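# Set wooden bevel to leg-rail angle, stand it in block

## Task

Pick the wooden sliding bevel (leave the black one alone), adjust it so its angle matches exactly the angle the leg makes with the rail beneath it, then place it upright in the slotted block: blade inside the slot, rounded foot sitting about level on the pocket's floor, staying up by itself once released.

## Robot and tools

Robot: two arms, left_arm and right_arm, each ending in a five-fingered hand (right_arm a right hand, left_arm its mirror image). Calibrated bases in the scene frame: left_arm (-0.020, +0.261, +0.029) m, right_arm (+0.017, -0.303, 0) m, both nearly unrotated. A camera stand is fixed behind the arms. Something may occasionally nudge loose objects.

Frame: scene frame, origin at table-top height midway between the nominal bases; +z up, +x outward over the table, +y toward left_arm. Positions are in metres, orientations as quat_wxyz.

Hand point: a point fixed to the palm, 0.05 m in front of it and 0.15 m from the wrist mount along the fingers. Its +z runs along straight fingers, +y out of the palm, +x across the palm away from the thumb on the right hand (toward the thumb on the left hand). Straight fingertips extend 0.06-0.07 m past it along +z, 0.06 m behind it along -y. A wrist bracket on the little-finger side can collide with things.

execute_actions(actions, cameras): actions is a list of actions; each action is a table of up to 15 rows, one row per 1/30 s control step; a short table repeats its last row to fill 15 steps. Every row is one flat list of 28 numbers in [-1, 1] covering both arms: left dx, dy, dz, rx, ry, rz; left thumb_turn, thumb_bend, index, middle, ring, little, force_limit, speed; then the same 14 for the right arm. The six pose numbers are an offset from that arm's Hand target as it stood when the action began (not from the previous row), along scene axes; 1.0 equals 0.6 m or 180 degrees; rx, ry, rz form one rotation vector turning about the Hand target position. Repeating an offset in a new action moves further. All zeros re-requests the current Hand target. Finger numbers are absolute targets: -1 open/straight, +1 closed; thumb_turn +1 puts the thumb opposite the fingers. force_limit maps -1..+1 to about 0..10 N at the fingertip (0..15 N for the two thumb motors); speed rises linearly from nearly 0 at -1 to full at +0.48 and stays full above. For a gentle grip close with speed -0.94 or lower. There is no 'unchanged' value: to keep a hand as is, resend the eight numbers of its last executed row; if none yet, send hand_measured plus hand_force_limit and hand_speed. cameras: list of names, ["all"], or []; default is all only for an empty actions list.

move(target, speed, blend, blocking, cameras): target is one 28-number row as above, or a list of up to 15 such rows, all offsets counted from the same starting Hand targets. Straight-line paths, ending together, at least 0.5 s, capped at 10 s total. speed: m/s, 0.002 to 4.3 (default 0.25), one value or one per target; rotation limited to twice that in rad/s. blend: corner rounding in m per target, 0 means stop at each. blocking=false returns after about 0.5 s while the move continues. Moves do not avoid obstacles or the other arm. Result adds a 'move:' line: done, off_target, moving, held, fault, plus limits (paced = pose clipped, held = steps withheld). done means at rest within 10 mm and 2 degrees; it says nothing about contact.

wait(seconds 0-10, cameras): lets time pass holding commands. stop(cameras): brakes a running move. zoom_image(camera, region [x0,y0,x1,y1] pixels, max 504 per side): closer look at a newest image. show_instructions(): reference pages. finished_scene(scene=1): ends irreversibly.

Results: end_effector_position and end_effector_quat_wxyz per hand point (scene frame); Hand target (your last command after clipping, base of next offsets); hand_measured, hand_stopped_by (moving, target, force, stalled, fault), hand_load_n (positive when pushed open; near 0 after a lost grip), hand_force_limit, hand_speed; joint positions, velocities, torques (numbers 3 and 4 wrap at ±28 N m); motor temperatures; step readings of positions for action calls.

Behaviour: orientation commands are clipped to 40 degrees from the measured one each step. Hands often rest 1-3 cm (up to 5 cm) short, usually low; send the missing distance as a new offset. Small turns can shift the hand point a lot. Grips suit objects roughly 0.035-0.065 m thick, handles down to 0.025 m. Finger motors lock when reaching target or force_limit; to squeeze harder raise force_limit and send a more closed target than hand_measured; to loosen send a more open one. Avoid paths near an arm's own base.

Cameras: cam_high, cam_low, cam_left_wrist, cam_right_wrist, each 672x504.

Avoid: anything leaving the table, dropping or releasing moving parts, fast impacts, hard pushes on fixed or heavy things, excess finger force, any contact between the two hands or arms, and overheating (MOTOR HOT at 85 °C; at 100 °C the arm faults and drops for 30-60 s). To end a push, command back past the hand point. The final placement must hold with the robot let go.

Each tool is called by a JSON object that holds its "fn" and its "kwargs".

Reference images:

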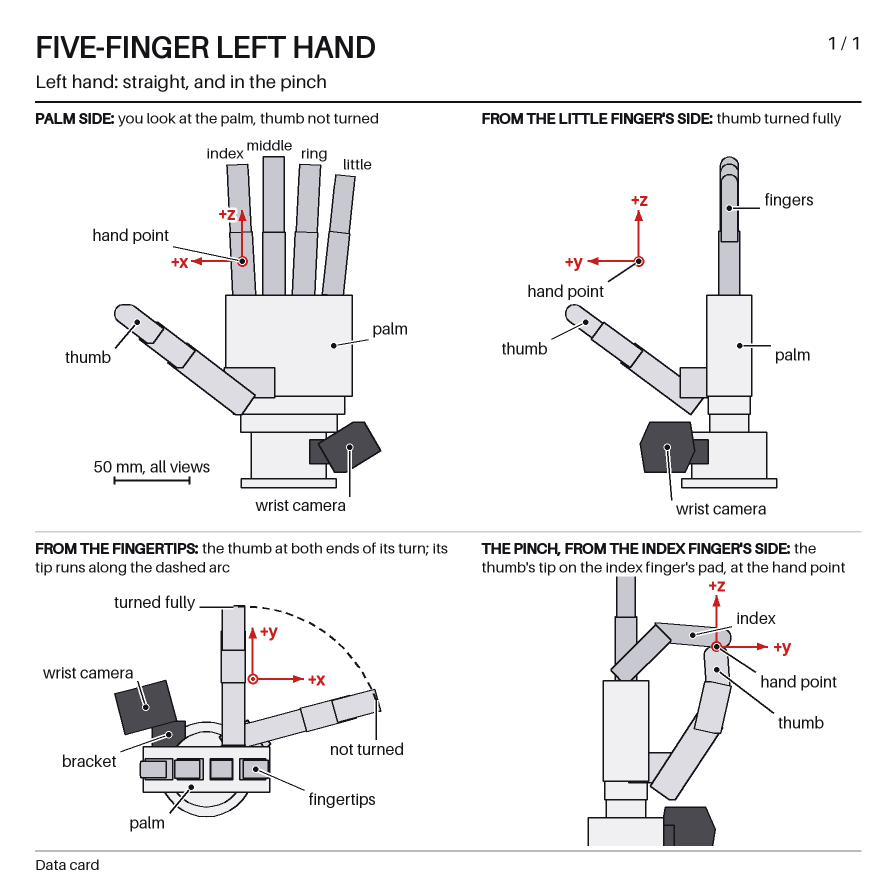

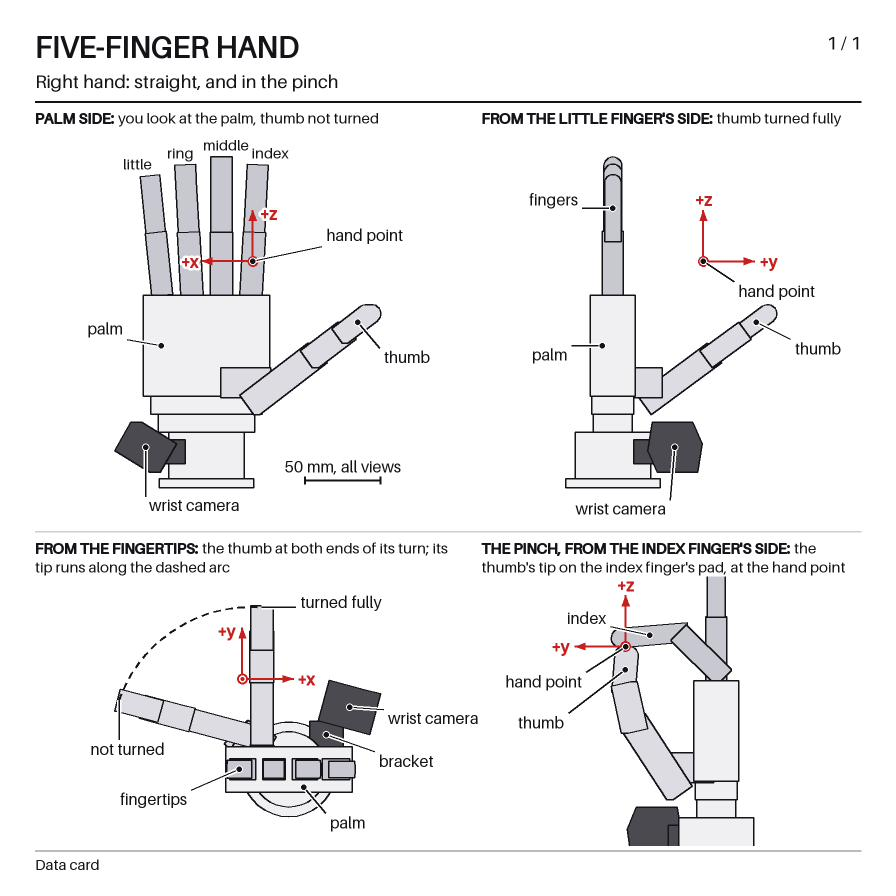

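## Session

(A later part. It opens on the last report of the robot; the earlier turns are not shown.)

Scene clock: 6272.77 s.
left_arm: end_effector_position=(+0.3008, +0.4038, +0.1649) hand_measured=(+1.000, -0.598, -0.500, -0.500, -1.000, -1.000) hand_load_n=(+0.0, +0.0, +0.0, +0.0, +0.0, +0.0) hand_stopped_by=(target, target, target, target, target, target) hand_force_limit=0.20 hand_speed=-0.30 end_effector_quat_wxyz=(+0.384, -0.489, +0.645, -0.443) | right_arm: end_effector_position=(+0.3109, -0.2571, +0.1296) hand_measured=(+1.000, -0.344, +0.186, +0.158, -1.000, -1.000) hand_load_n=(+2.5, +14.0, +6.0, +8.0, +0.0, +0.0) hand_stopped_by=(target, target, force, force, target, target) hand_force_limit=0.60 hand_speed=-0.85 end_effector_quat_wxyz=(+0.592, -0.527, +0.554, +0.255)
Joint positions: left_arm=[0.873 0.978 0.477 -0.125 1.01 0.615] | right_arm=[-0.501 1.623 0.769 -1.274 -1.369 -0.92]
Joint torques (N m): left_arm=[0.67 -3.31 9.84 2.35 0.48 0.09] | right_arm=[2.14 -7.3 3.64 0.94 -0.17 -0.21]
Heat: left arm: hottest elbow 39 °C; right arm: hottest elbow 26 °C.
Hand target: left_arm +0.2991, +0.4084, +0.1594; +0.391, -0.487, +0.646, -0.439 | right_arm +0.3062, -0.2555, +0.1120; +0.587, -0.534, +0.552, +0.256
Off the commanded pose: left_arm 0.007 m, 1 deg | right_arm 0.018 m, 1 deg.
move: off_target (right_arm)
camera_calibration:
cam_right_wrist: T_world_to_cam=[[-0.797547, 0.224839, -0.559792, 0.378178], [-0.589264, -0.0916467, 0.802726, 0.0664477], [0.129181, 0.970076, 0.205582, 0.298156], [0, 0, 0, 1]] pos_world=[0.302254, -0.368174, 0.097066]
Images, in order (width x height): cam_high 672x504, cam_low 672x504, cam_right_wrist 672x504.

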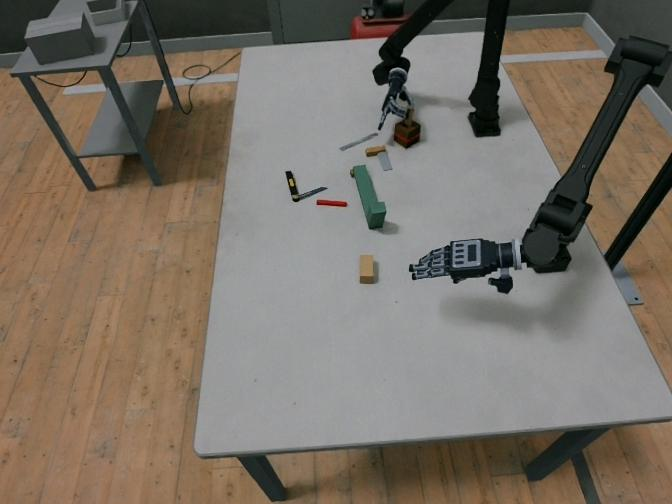

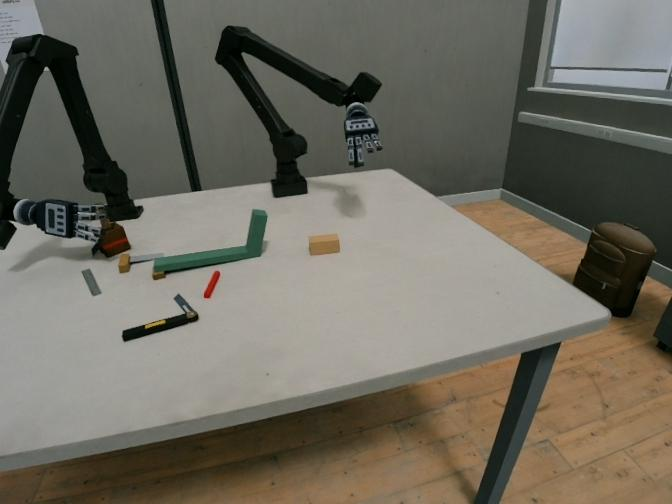

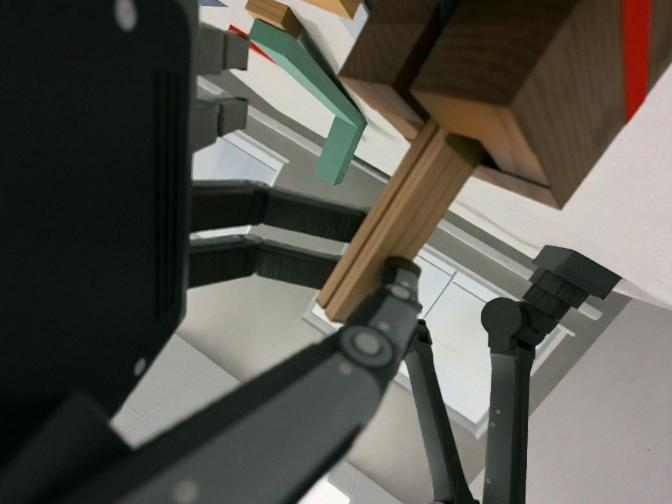

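{"fn": "move", "kwargs": {"target": [0,0,0,0,0,0,1,-0.6,-0.5,-0.5,-1,-1,0.2,-0.3,0.002,-0.001,0.02,0,0,0,1,-0.34,0.65,0.65,-1,-1,0.6,-0.85], "speed": 0.03}}

{"fn": "move", "kwargs": {"target": [0,0,0,0,0,0,1,-0.6,-0.5,-0.5,-1,-1,0.2,-0.3,0,0,0,0,0,0,1,-0.42,0.08,0.05,-1,-1,0.6,-0.7], "speed": 0.03, "cameras": ["cam_high","cam_low","cam_right_wrist"]}}

Scene clock: 6315.37 s.
left_arm: end_effector_position=(+0.3008, +0.4038, +0.1649) hand_measured=(+1.000, -0.598, -0.500, -0.500, -1.000, -1.000) hand_load_n=(+0.0, +0.0, +0.0, +0.0, +0.0, +0.0) hand_stopped_by=(target, target, target, target, target, target) hand_force_limit=0.20 hand_speed=-0.30 end_effector_quat_wxyz=(+0.384, -0.489, +0.645, -0.443) | right_arm: end_effector_position=(+0.3106, -0.2569, +0.1302) hand_measured=(+1.000, -0.344, +0.186, +0.158, -1.000, -1.000) hand_load_n=(+2.0, +14.0, +6.0, +8.5, +0.0, +0.0) hand_stopped_by=(target, target, force, force, target, target) hand_force_limit=0.60 hand_speed=-0.85 end_effector_quat_wxyz=(+0.591, -0.526, +0.555, +0.257)
Joint positions: left_arm=[0.873 0.978 0.477 -0.125 1.01 0.615] | right_arm=[-0.501 1.623 0.769 -1.278 -1.369 -0.919]
Joint torques (N m): left_arm=[0.73 -3.37 9.84 2.33 0.49 0.09] | right_arm=[2.2 -9.47 4.67 -0.27 -0.19 -0.17]
Heat: left arm: hottest elbow 39 °C; right arm: hottest elbow 25 °C.
Hand target: left_arm +0.2991, +0.4084, +0.1594; +0.391, -0.487, +0.646, -0.439 | right_arm +0.3074, -0.2561, +0.1240; +0.587, -0.534, +0.552, +0.256
Off the commanded pose: left_arm 0.007 m, 1 deg | right_arm 0.007 m, 1 deg.
move: done

Scene clock: 6316.00 s.
left_arm: end_effector_position=(+0.3008, +0.4038, +0.1649) hand_measured=(+1.000, -0.598, -0.500, -0.500, -1.000, -1.000) hand_load_n=(+0.0, +0.0, -0.5, +0.0, +0.0, +0.0) hand_stopped_by=(target, target, target, target, target, target) hand_force_limit=0.20 hand_speed=-0.30 end_effector_quat_wxyz=(+0.384, -0.489, +0.645, -0.443) | right_arm: end_effector_position=(+0.3091, -0.2572, +0.1276) hand_measured=(+1.000, -0.420, +0.080, +0.050, -1.000, -1.000) hand_load_n=(+0.0, +0.5, +0.0, +0.0, +0.0, +0.0) hand_stopped_by=(target, target, target, target, target, target) hand_force_limit=0.60 hand_speed=-0.70 end_effector_quat_wxyz=(+0.589, -0.533, +0.552, +0.253)
Joint positions: left_arm=[0.873 0.978 0.477 -0.125 1.01 0.615] | right_arm=[-0.501 1.623 0.769 -1.278 -1.358 -0.932]
Joint torques (N m): left_arm=[0.67 -3.31 9.83 2.33 0.49 0.09] | right_arm=[2.14 -9.29 4.7 -0.32 -0.66 0]
Heat: left arm: hottest elbow 39 °C; right arm: hottest elbow 25 °C.
Hand target: left_arm +0.2991, +0.4084, +0.1594; +0.391, -0.487, +0.646, -0.439 | right_arm +0.3074, -0.2561, +0.1240; +0.587, -0.534, +0.552, +0.256
Off the commanded pose: left_arm 0.007 m, 1 deg | right_arm 0.004 m, 0 deg.
move: done
camera_calibration:
cam_right_wrist: T_world_to_cam=[[-0.797696, 0.212328, -0.564444, 0.373096], [-0.590843, -0.0877343, 0.802002, 0.0685577], [0.120766, 0.973252, 0.195438, 0.30359], [0, 0, 0, 1]] pos_world=[0.30146, -0.368674, 0.0962753]
Images, in order (width x height): cam_high 672x504, cam_low 672x504, cam_right_wrist 672x504.

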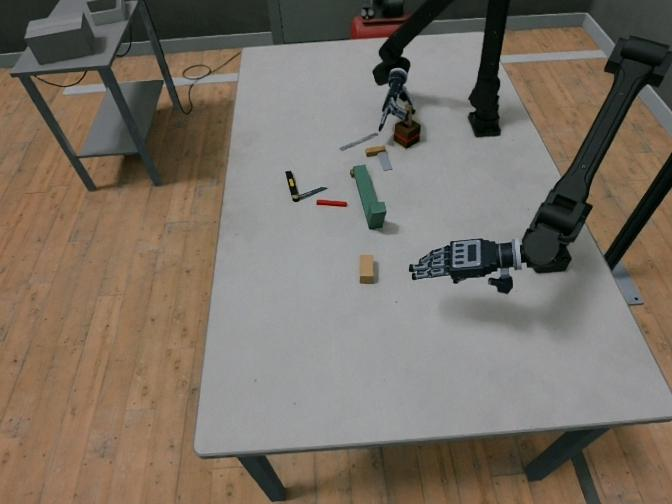

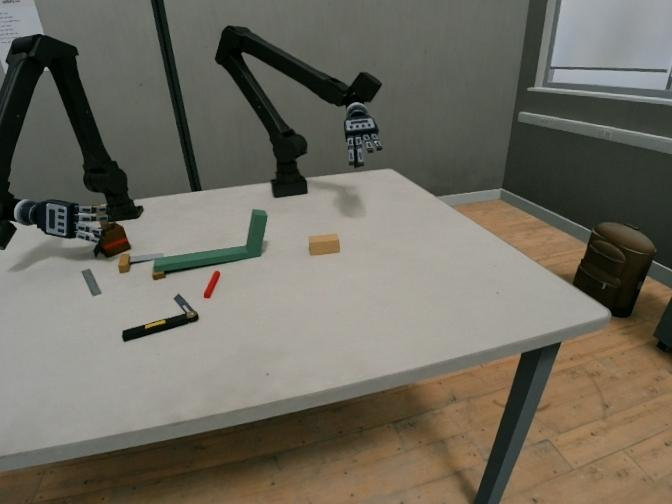

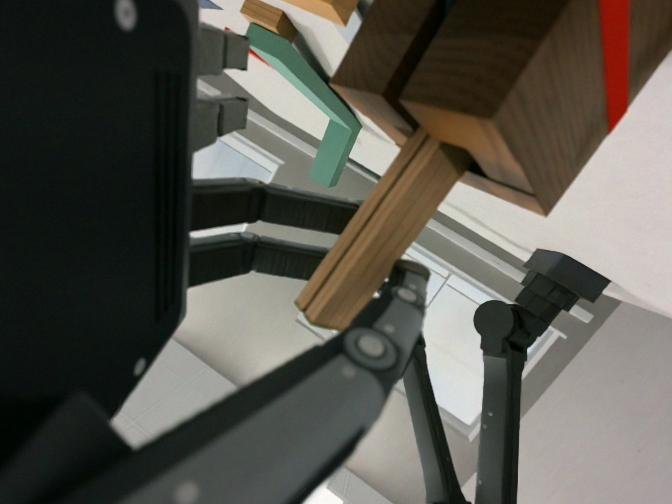

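{"fn": "move", "kwargs": {"target": [[0,0,0,0,0,0,1,-0.6,-0.5,-0.5,-1,-1,0.2,-0.3,0,0,0,0,0,0,1,-0.7,-0.35,-0.35,-1,-1,0.6,-0.3],[0,0,0,0,0,0,1,-0.6,-0.5,-0.5,-1,-1,0.2,-0.3,0,0,0.2,0,0,0,1,-0.7,-0.35,-0.35,-1,-1,0.6,-0.3]], "speed": 0.06, "cameras": ["cam_high","cam_low","cam_right_wrist"]}}

{"fn": "zoom_image", "kwargs": {"camera": "cam_low", "region": [70, 180, 150, 260]}}

{"fn": "zoom_image", "kwargs": {"camera": "cam_high", "region": [385, 82, 435, 152]}}

Scene clock: 6329.77 s.
left_arm: end_effector_position=(+0.3008, +0.4038, +0.1649) hand_measured=(+1.000, -0.598, -0.500, -0.500, -1.000, -1.000) hand_load_n=(+0.0, +0.0, +0.0, +0.0, +0.0, +0.0) hand_stopped_by=(target, target, target, target, target, target) hand_force_limit=0.20 hand_speed=-0.30 end_effector_quat_wxyz=(+0.384, -0.489, +0.645, -0.443) | right_arm: end_effector_position=(+0.2997, -0.2519, +0.2338) hand_measured=(+1.000, -0.700, -0.350, -0.350, -1.000, -1.000) hand_load_n=(-0.5, +0.5, +0.0, +0.0, +0.0, +0.0) hand_stopped_by=(target, target, target, target, target, target) hand_force_limit=0.60 hand_speed=-0.30 end_effector_quat_wxyz=(+0.584, -0.523, +0.560, +0.268)
Joint positions: left_arm=[0.873 0.978 0.477 -0.125 1.01 0.615] | right_arm=[-0.501 1.404 0.862 -1.631 -1.358 -0.934]
Joint torques (N m): left_arm=[0.73 -3.31 9.83 2.32 0.49 0.1] | right_arm=[2.2 -9.17 10.52 -1.16 -0.64 0.01]
Heat: left arm: hottest elbow 39 °C; right arm: hottest elbow 26 °C.
Hand target: left_arm +0.2991, +0.4084, +0.1594; +0.391, -0.487, +0.646, -0.439 | right_arm +0.3074, -0.2561, +0.2440; +0.587, -0.534, +0.552, +0.256
Off the commanded pose: left_arm 0.007 m, 1 deg | right_arm 0.013 m, 2 deg.
move: off_target (right_arm)
camera_calibration:
cam_right_wrist: T_world_to_cam=[[-0.816874, 0.223045, -0.531946, 0.425282], [-0.562495, -0.103813, 0.820257, -0.0385059], [0.127731, 0.969265, 0.210264, 0.272289], [0, 0, 0, 1]] pos_world=[0.290963, -0.362775, 0.200559]
Images, in order (width x height): cam_high 672x504, cam_low 672x504, cam_right_wrist 672x504.

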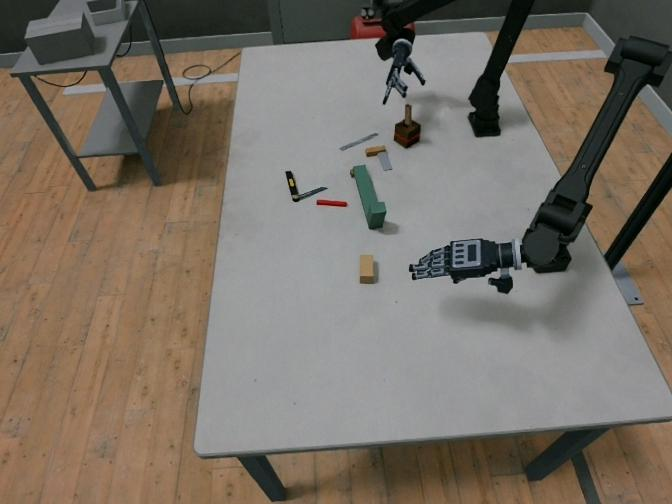

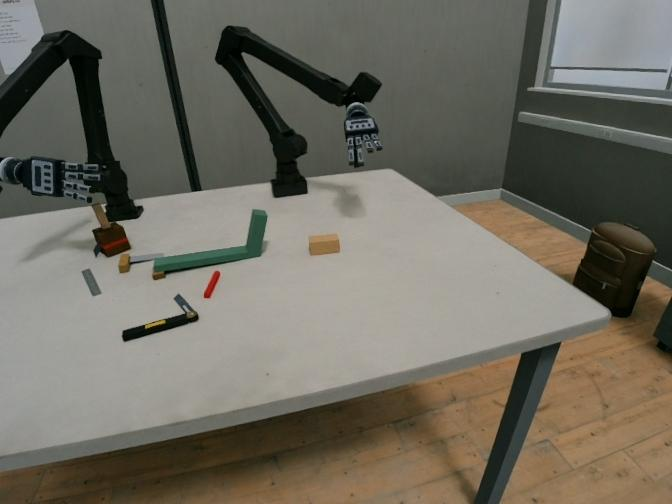

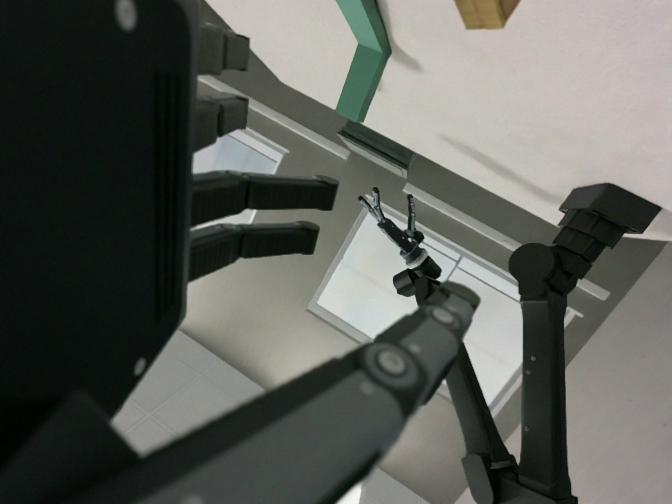

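Scaled by 6.300 from the camera's 672x504 image, which has a finer 960x720 frame.

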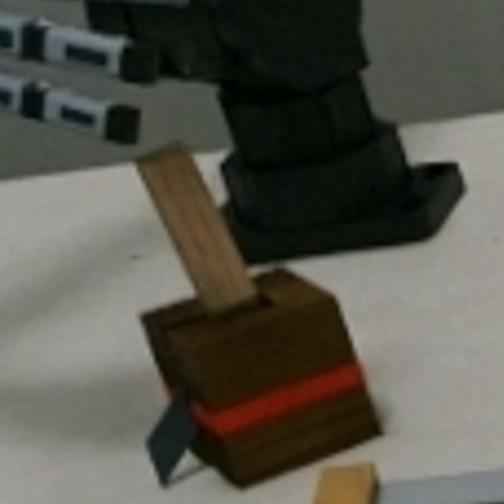

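Scaled by 7.200 from the camera's 672x504 image, which has a finer 960x720 frame.

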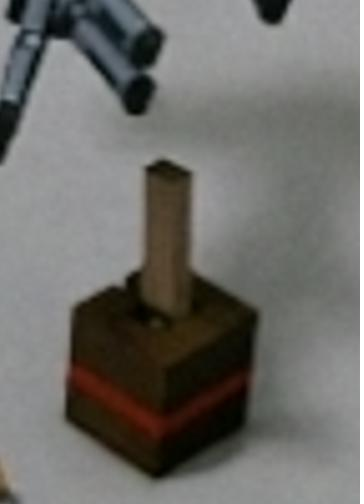

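{"fn": "move", "kwargs": {"target": [[0,0,0,0,0,0,1,-0.6,-0.5,-0.5,-1,-1,0.2,-0.3,0.04,-0.06,0.04,0,0,0,1,-0.7,-0.35,-0.35,-1,-1,0.6,-0.3],[0,0,0,0,0,0,1,-0.6,-0.5,-0.5,-1,-1,0.2,-0.3,0.1043,-0.1898,0.01,-0.2816,-0.2449,-0.0308,1,-0.7,-0.35,-0.35,-1,-1,0.6,-0.3]], "speed": [0.1,0.15], "blend": [0.02,0], "cameras": ["cam_high","cam_low","cam_right_wrist"]}}

Scene clock: 6666.17 s.
left_arm: end_effector_position=(+0.3008, +0.4038, +0.1649) hand_measured=(+1.000, -0.598, -0.500, -0.500, -1.000, -1.000) hand_load_n=(+0.5, +0.0, +0.0, +0.0, +0.0, +0.0) hand_stopped_by=(target, target, target, target, target, target) hand_force_limit=0.20 hand_speed=-0.30 end_effector_quat_wxyz=(+0.384, -0.489, +0.645, -0.443) | right_arm: end_effector_position=(+0.3726, -0.3673, +0.2548) hand_measured=(+1.000, -0.700, -0.350, -0.350, -1.000, -1.000) hand_load_n=(+0.0, +0.0, +0.0, -0.5, +0.0, +0.0) hand_stopped_by=(target, target, target, target, target, target) hand_force_limit=0.60 hand_speed=-0.30 end_effector_quat_wxyz=(-0.481, +0.757, -0.376, +0.232)
Joint positions: left_arm=[0.873 0.978 0.477 -0.125 1.01 0.615] | right_arm=[-0.602 1.058 0.957 -0.917 -1.042 -0.938]
Joint torques (N m): left_arm=[0.73 -3.37 9.83 2.33 0.49 0.09] | right_arm=[1.32 -7.24 8.2 2.22 -0.57 -0.05]
Heat: left arm: hottest elbow 39 °C; right arm: hottest elbow 33 °C.
Hand target: left_arm +0.2991, +0.4084, +0.1594; +0.391, -0.487, +0.646, -0.439 | right_arm +0.3699, -0.3700, +0.2500; -0.478, +0.757, -0.377, +0.238
Off the commanded pose: left_arm 0.007 m, 1 deg | right_arm 0.006 m, 1 deg.
move: done
camera_calibration:
cam_right_wrist: T_world_to_cam=[[-0.191078, -0.448655, -0.873039, 0.128642], [-0.923354, 0.383921, 0.00479342, 0.494571], [0.333027, 0.80704, -0.487627, 0.412084], [0, 0, 0, 1]] pos_world=[0.34401, -0.464728, 0.310882]
Images, in order (width x height): cam_high 672x504, cam_low 672x504, cam_right_wrist 672x504.

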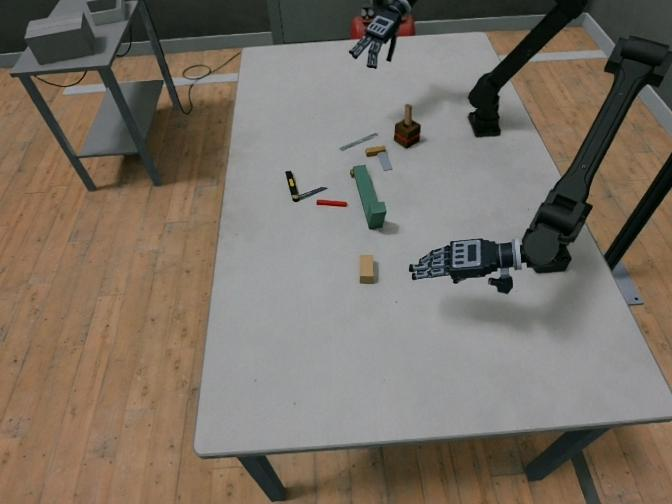

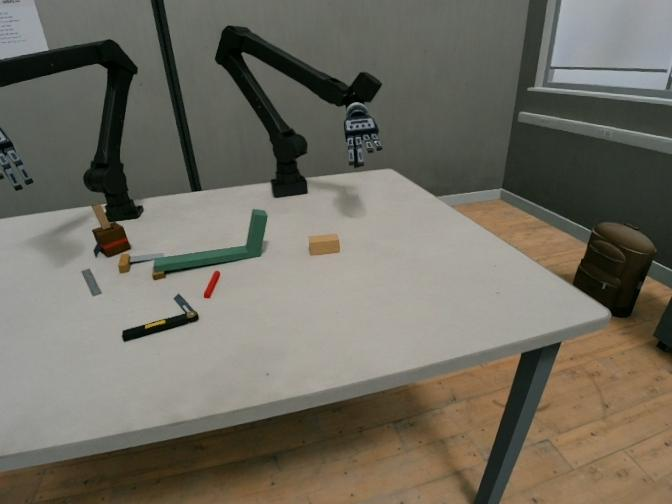

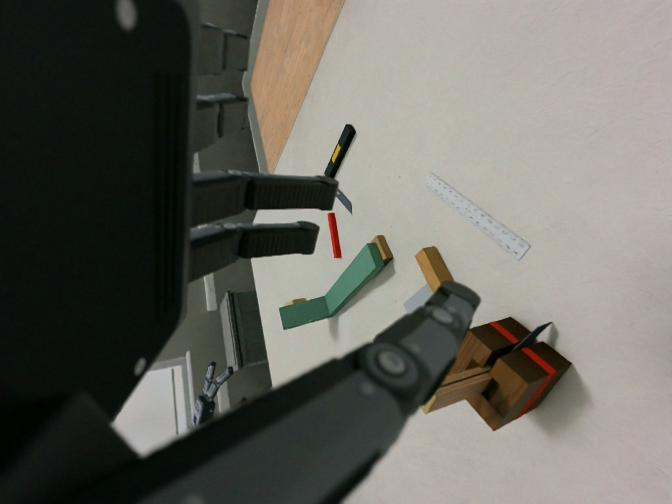

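{"fn": "zoom_image", "kwargs": {"camera": "cam_right_wrist", "region": [410, 290, 590, 450]}}

Scaled by 2.800 from the camera's 672x504 image, which has a finer 960x720 frame.

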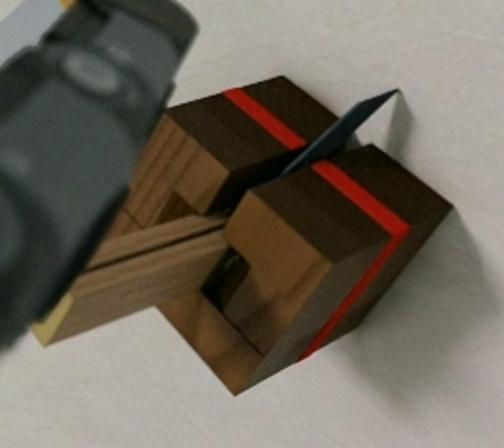

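{"fn": "move", "kwargs": {"target": [0,0,0,0,0,0,1,-0.6,-0.5,-0.5,-1,-1,0.2,-0.3,-0.0683,0.1272,-0.2,0,0,0,0.88,-0.55,-0.15,-1,-1,-1,0.6,-0.3], "speed": 0.12, "cameras": ["cam_high","cam_low","cam_right_wrist"]}}

{"fn": "zoom_image", "kwargs": {"camera": "cam_low", "region": [50, 140, 170, 260]}}

{"fn": "zoom_image", "kwargs": {"camera": "cam_high", "region": [375, 62, 455, 152]}}

Scene clock: 6737.70 s.
left_arm: end_effector_position=(+0.3008, +0.4038, +0.1649) hand_measured=(+1.000, -0.598, -0.500, -0.500, -1.000, -1.000) hand_load_n=(+0.0, -0.5, +0.0, +0.0, +0.0, -0.5) hand_stopped_by=(target, target, target, target, target, target) hand_force_limit=0.20 hand_speed=-0.30 end_effector_quat_wxyz=(+0.384, -0.489, +0.645, -0.443) | right_arm: end_effector_position=(+0.3318, -0.2981, +0.1341) hand_measured=(+0.880, -0.550, -0.150, -1.000, -1.000, -1.000) hand_load_n=(+0.0, +0.0, +0.0, +0.0, +0.0, +0.0) hand_stopped_by=(target, target, target, target, target, target) hand_force_limit=0.60 hand_speed=-0.30 end_effector_quat_wxyz=(-0.477, +0.757, -0.379, +0.239)
Joint positions: left_arm=[0.873 0.978 0.477 -0.125 1.01 0.615] | right_arm=[-0.459 0.885 0.509 -0.449 -0.943 -0.719]
Joint torques (N m): left_arm=[0.73 -3.37 9.84 2.33 0.49 0.1] | right_arm=[2.78 -4.31 7.84 2.56 -0.45 0.11]
Heat: left arm: hottest elbow 39 °C; right arm: hottest elbow 30 °C.
Hand target: left_arm +0.2991, +0.4084, +0.1594; +0.391, -0.487, +0.646, -0.439 | right_arm +0.3290, -0.2938, +0.1301; -0.478, +0.757, -0.377, +0.238
Off the commanded pose: left_arm 0.007 m, 1 deg | right_arm 0.007 m, 0 deg.
move: done
camera_calibration:
cam_right_wrist: T_world_to_cam=[[-0.191942, -0.455417, -0.869341, 0.0443307], [-0.918627, 0.395104, -0.00415753, 0.433951], [0.345374, 0.797802, -0.494196, 0.305026], [0, 0, 0, 1]] pos_world=[0.3018, -0.394617, 0.191085]
Images, in order (width x height): cam_high 672x504, cam_low 672x504, cam_right_wrist 672x504.

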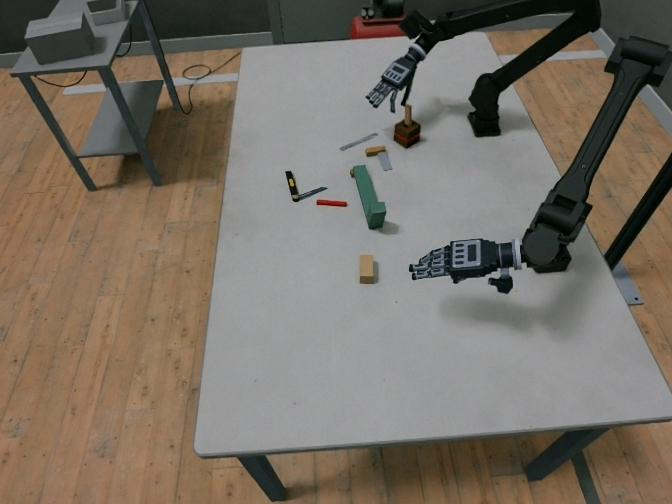

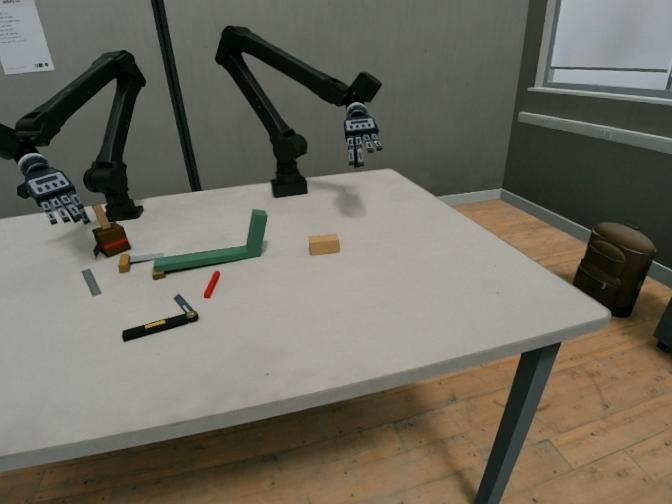

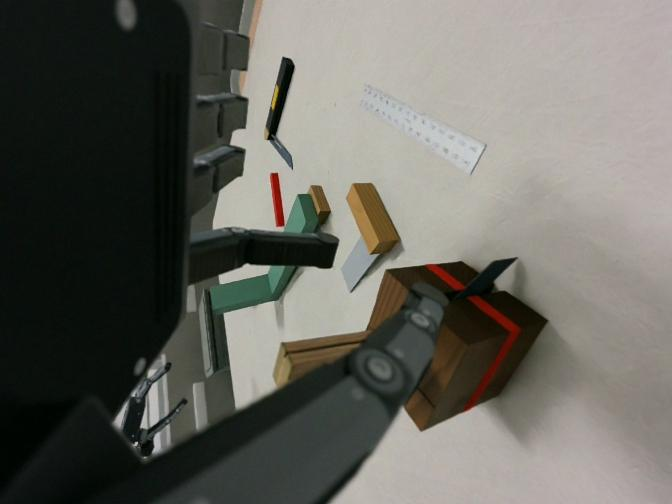

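Scaled by 4.200 from the camera's 672x504 image, which has a finer 960x720 frame.

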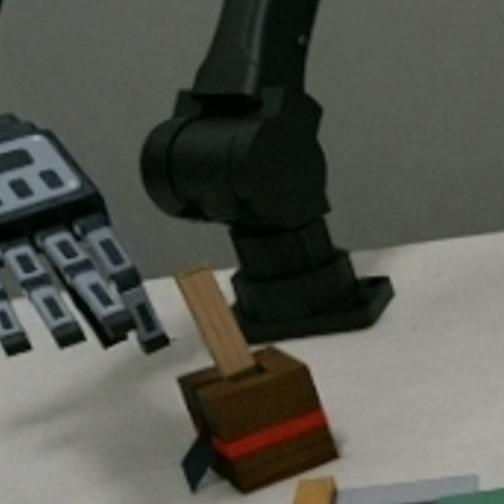

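Scaled by 5.600 from the camera's 672x504 image, which has a finer 960x720 frame.

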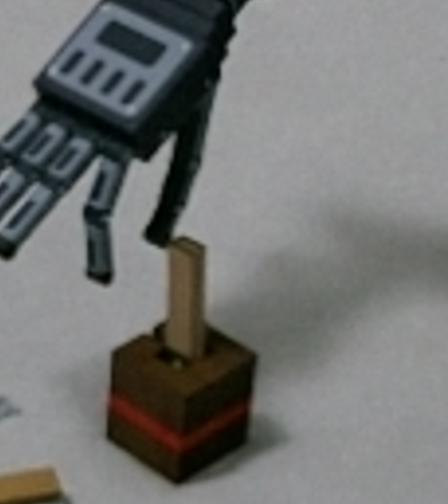

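{"fn": "zoom_image", "kwargs": {"camera": "cam_right_wrist", "region": [370, 240, 560, 440]}}

Scaled by 2.520 from the camera's 672x504 image, which has a finer 960x720 frame.

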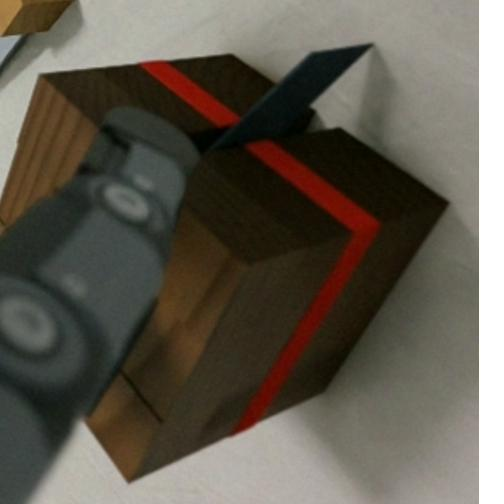

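{"fn": "move", "kwargs": {"target": [0,0,0,0,0,0,1,-0.6,-0.5,-0.5,-1,-1,0.2,-0.3,0.002,0.006,-0.08,0,0,0,0.88,-0.55,-0.15,-1,-1,-1,0.6,-0.3], "speed": 0.08, "cameras": ["cam_high","cam_low","cam_right_wrist"]}}

{"fn": "zoom_image", "kwargs": {"camera": "cam_right_wrist", "region": [350, 200, 550, 400]}}

{"fn": "zoom_image", "kwargs": {"camera": "cam_low", "region": [50, 160, 150, 260]}}

{"fn": "zoom_image", "kwargs": {"camera": "cam_high", "region": [375, 62, 455, 152]}}

Scene clock: 6791.93 s.
left_arm: end_effector_position=(+0.3008, +0.4038, +0.1649) hand_measured=(+1.000, -0.598, -0.500, -0.500, -1.000, -1.000) hand_load_n=(+0.0, +0.0, +0.0, +0.0, +0.0, +0.0) hand_stopped_by=(target, target, target, target, target, target) hand_force_limit=0.20 hand_speed=-0.30 end_effector_quat_wxyz=(+0.384, -0.489, +0.645, -0.443) | right_arm: end_effector_position=(+0.3338, -0.2950, +0.0917) hand_measured=(+0.880, -0.550, -0.150, -1.000, -1.000, -1.000) hand_load_n=(+0.0, +0.0, +0.0, +0.0, +0.0, +0.0) hand_stopped_by=(target, target, target, target, target, target) hand_force_limit=0.60 hand_speed=-0.30 end_effector_quat_wxyz=(-0.477, +0.757, -0.372, +0.249)
Joint positions: left_arm=[0.873 0.978 0.477 -0.125 1.01 0.615] | right_arm=[-0.444 0.953 0.41 -0.243 -0.932 -0.7]
Joint torques (N m): left_arm=[0.67 -3.31 9.83 2.35 0.49 0.1] | right_arm=[2.78 -2.2 7.25 2.61 -0.43 0.07]
Heat: left arm: hottest elbow 39 °C; right arm: hottest elbow 30 °C.
Hand target: left_arm +0.2991, +0.4084, +0.1594; +0.391, -0.487, +0.646, -0.439 | right_arm +0.3302, -0.2901, +0.0820; -0.478, +0.757, -0.377, +0.238
Off the commanded pose: left_arm 0.007 m, 1 deg | right_arm 0.011 m, 1 deg.
move: off_target (right_arm)
camera_calibration:
cam_right_wrist: T_world_to_cam=[[-0.174028, -0.464628, -0.868237, 0.000451657], [-0.918115, 0.395356, -0.0275457, 0.436374], [0.356061, 0.792347, -0.495385, 0.275886], [0, 0, 0, 1]] pos_world=[0.302488, -0.390911, 0.149082]
Images, in order (width x height): cam_high 672x504, cam_low 672x504, cam_right_wrist 672x504.

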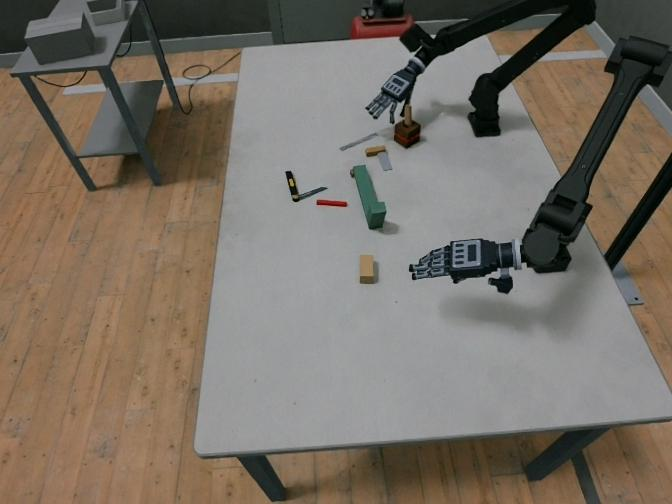

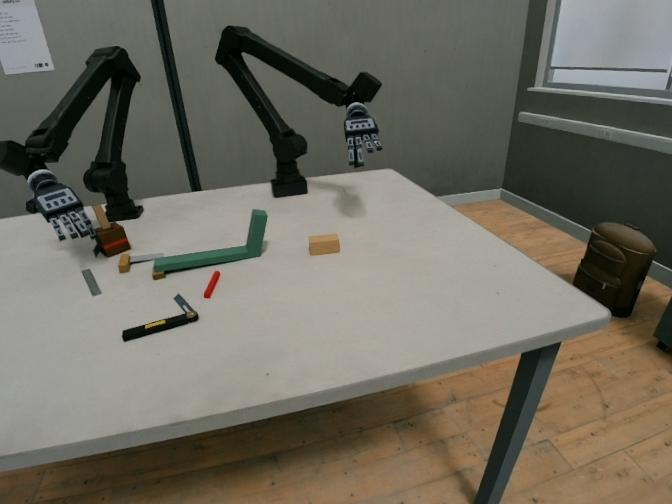

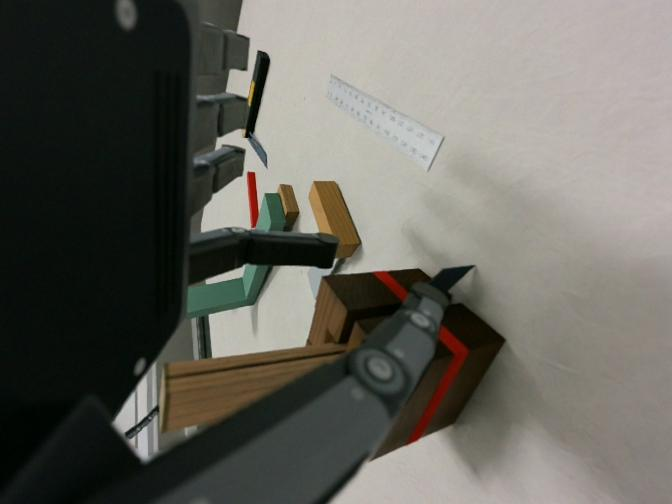

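Scaled by 2.520 from the camera's 672x504 image, which has a finer 960x720 frame.

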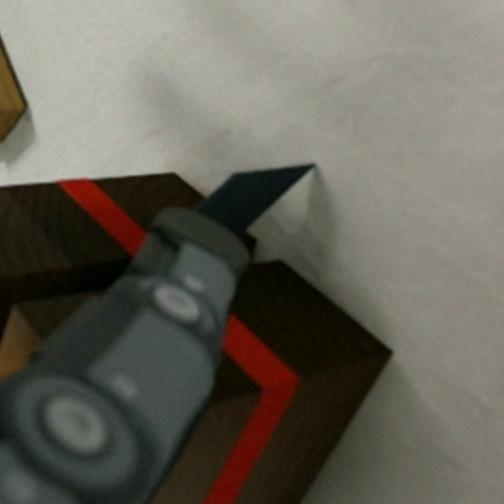

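Scaled by 5.040 from the camera's 672x504 image, which has a finer 960x720 frame.

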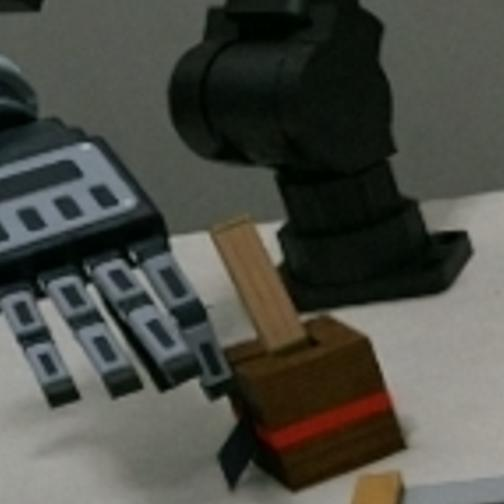

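Scaled by 5.600 from the camera's 672x504 image, which has a finer 960x720 frame.

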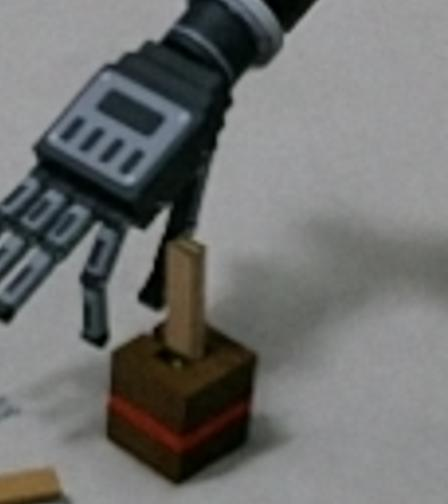

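{"fn": "move", "kwargs": {"target": [0,0,0,0,0,0,1,-0.6,-0.5,-0.5,-1,-1,0.2,-0.3,-0.003,0.004,-0.045,0,0,0,0.88,-0.55,-0.15,-1,-1,-1,0.6,-0.3], "speed": 0.06, "cameras": ["cam_high","cam_low","cam_right_wrist"]}}

{"fn": "zoom_image", "kwargs": {"camera": "cam_right_wrist", "region": [300, 180, 500, 380]}}

{"fn": "zoom_image", "kwargs": {"camera": "cam_low", "region": [50, 160, 150, 260]}}

{"fn": "zoom_image", "kwargs": {"camera": "cam_high", "region": [375, 72, 445, 152]}}

Scene clock: 6814.93 s.
left_arm: end_effector_position=(+0.3008, +0.4038, +0.1649) hand_measured=(+1.000, -0.598, -0.500, -0.500, -1.000, -1.000) hand_load_n=(+0.0, +0.0, +0.0, +0.0, -0.5, +0.0) hand_stopped_by=(target, target, target, target, target, target) hand_force_limit=0.20 hand_speed=-0.30 end_effector_quat_wxyz=(+0.384, -0.489, +0.645, -0.443) | right_arm: end_effector_position=(+0.3328, -0.2929, +0.0642) hand_measured=(+0.880, -0.550, -0.150, -1.000, -1.000, -1.000) hand_load_n=(+0.0, +0.5, +0.0, +0.0, -0.5, +0.0) hand_stopped_by=(target, target, target, target, target, target) hand_force_limit=0.60 hand_speed=-0.30 end_effector_quat_wxyz=(-0.477, +0.757, -0.372, +0.248)
Joint positions: left_arm=[0.873 0.978 0.477 -0.125 1.01 0.615] | right_arm=[-0.438 1.022 0.357 -0.116 -0.927 -0.693]
Joint torques (N m): left_arm=[0.67 -3.31 9.83 2.33 0.49 0.1] | right_arm=[2.84 -2.84 6.65 2.61 -0.42 0.13]
Heat: left arm: hottest elbow 39 °C; right arm: hottest elbow 29 °C.
Hand target: left_arm +0.2991, +0.4084, +0.1594; +0.391, -0.487, +0.646, -0.439 | right_arm +0.3284, -0.2877, +0.0551; -0.478, +0.757, -0.377, +0.238
Off the commanded pose: left_arm 0.007 m, 1 deg | right_arm 0.011 m, 1 deg.
move: off_target (right_arm)
camera_calibration:
cam_right_wrist: T_world_to_cam=[[-0.174006, -0.464528, -0.868295, -0.0225661], [-0.918157, 0.395264, -0.0274631, 0.433927], [0.355963, 0.792452, -0.495288, 0.260978], [0, 0, 0, 1]] pos_world=[0.301588, -0.388811, 0.121582]
Images, in order (width x height): cam_high 672x504, cam_low 672x504, cam_right_wrist 672x504.

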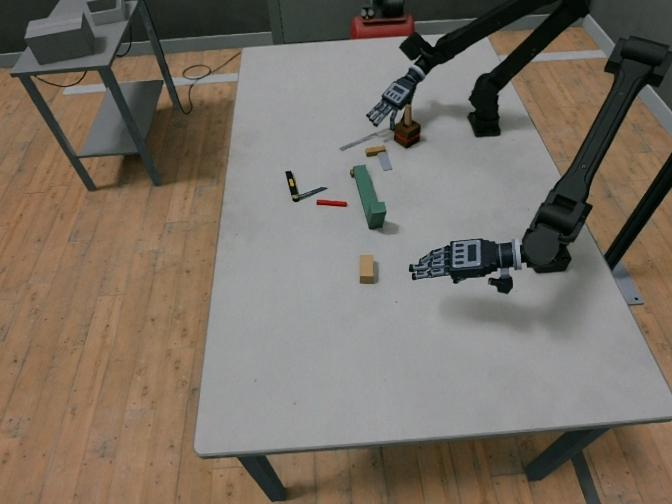

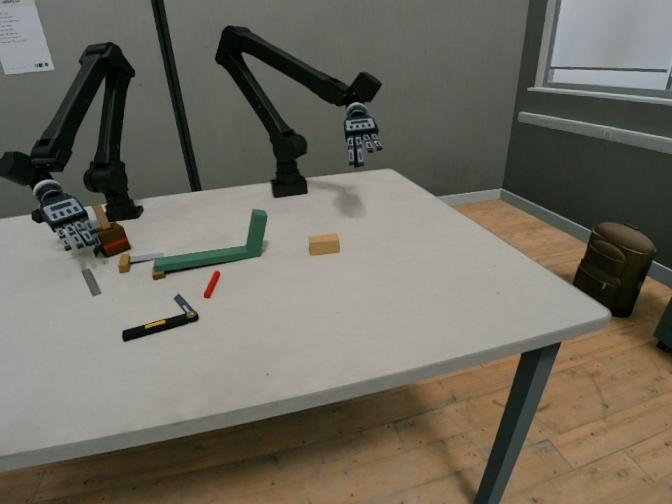

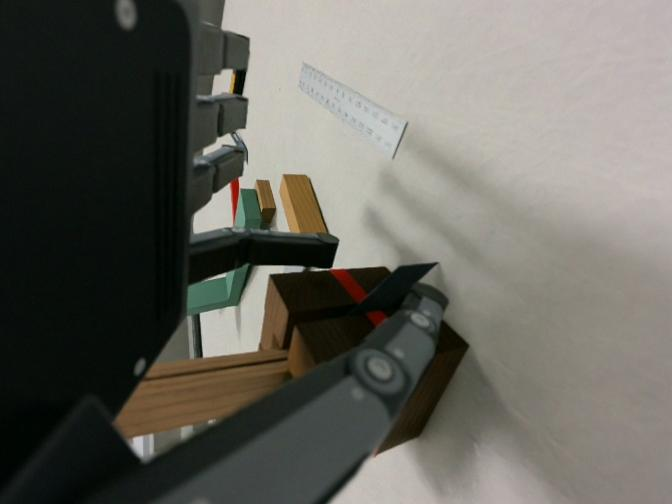

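Scaled by 2.520 from the camera's 672x504 image, which has a finer 960x720 frame.

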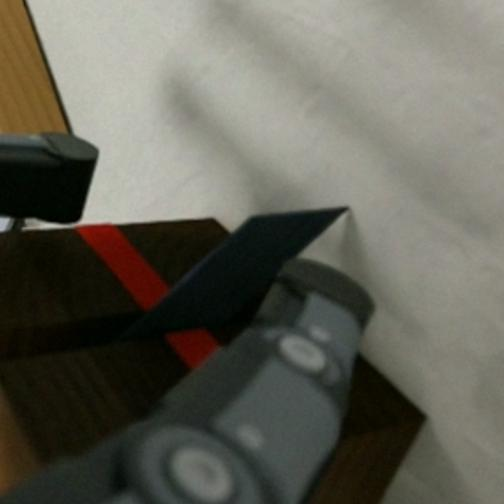

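Scaled by 5.040 from the camera's 672x504 image, which has a finer 960x720 frame.

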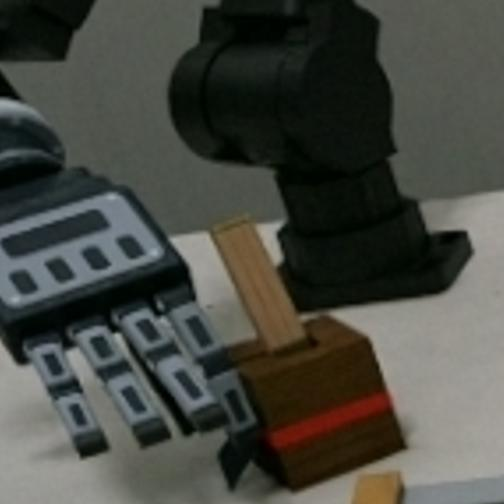

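Scaled by 6.300 from the camera's 672x504 image, which has a finer 960x720 frame.

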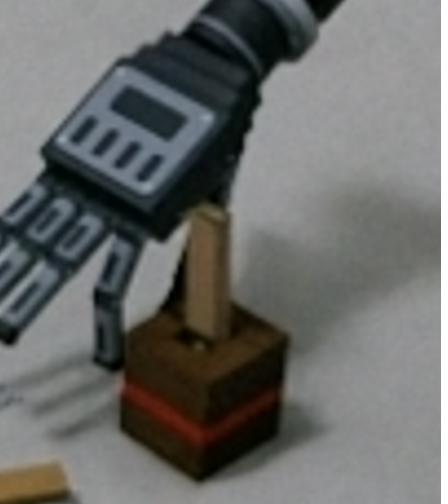

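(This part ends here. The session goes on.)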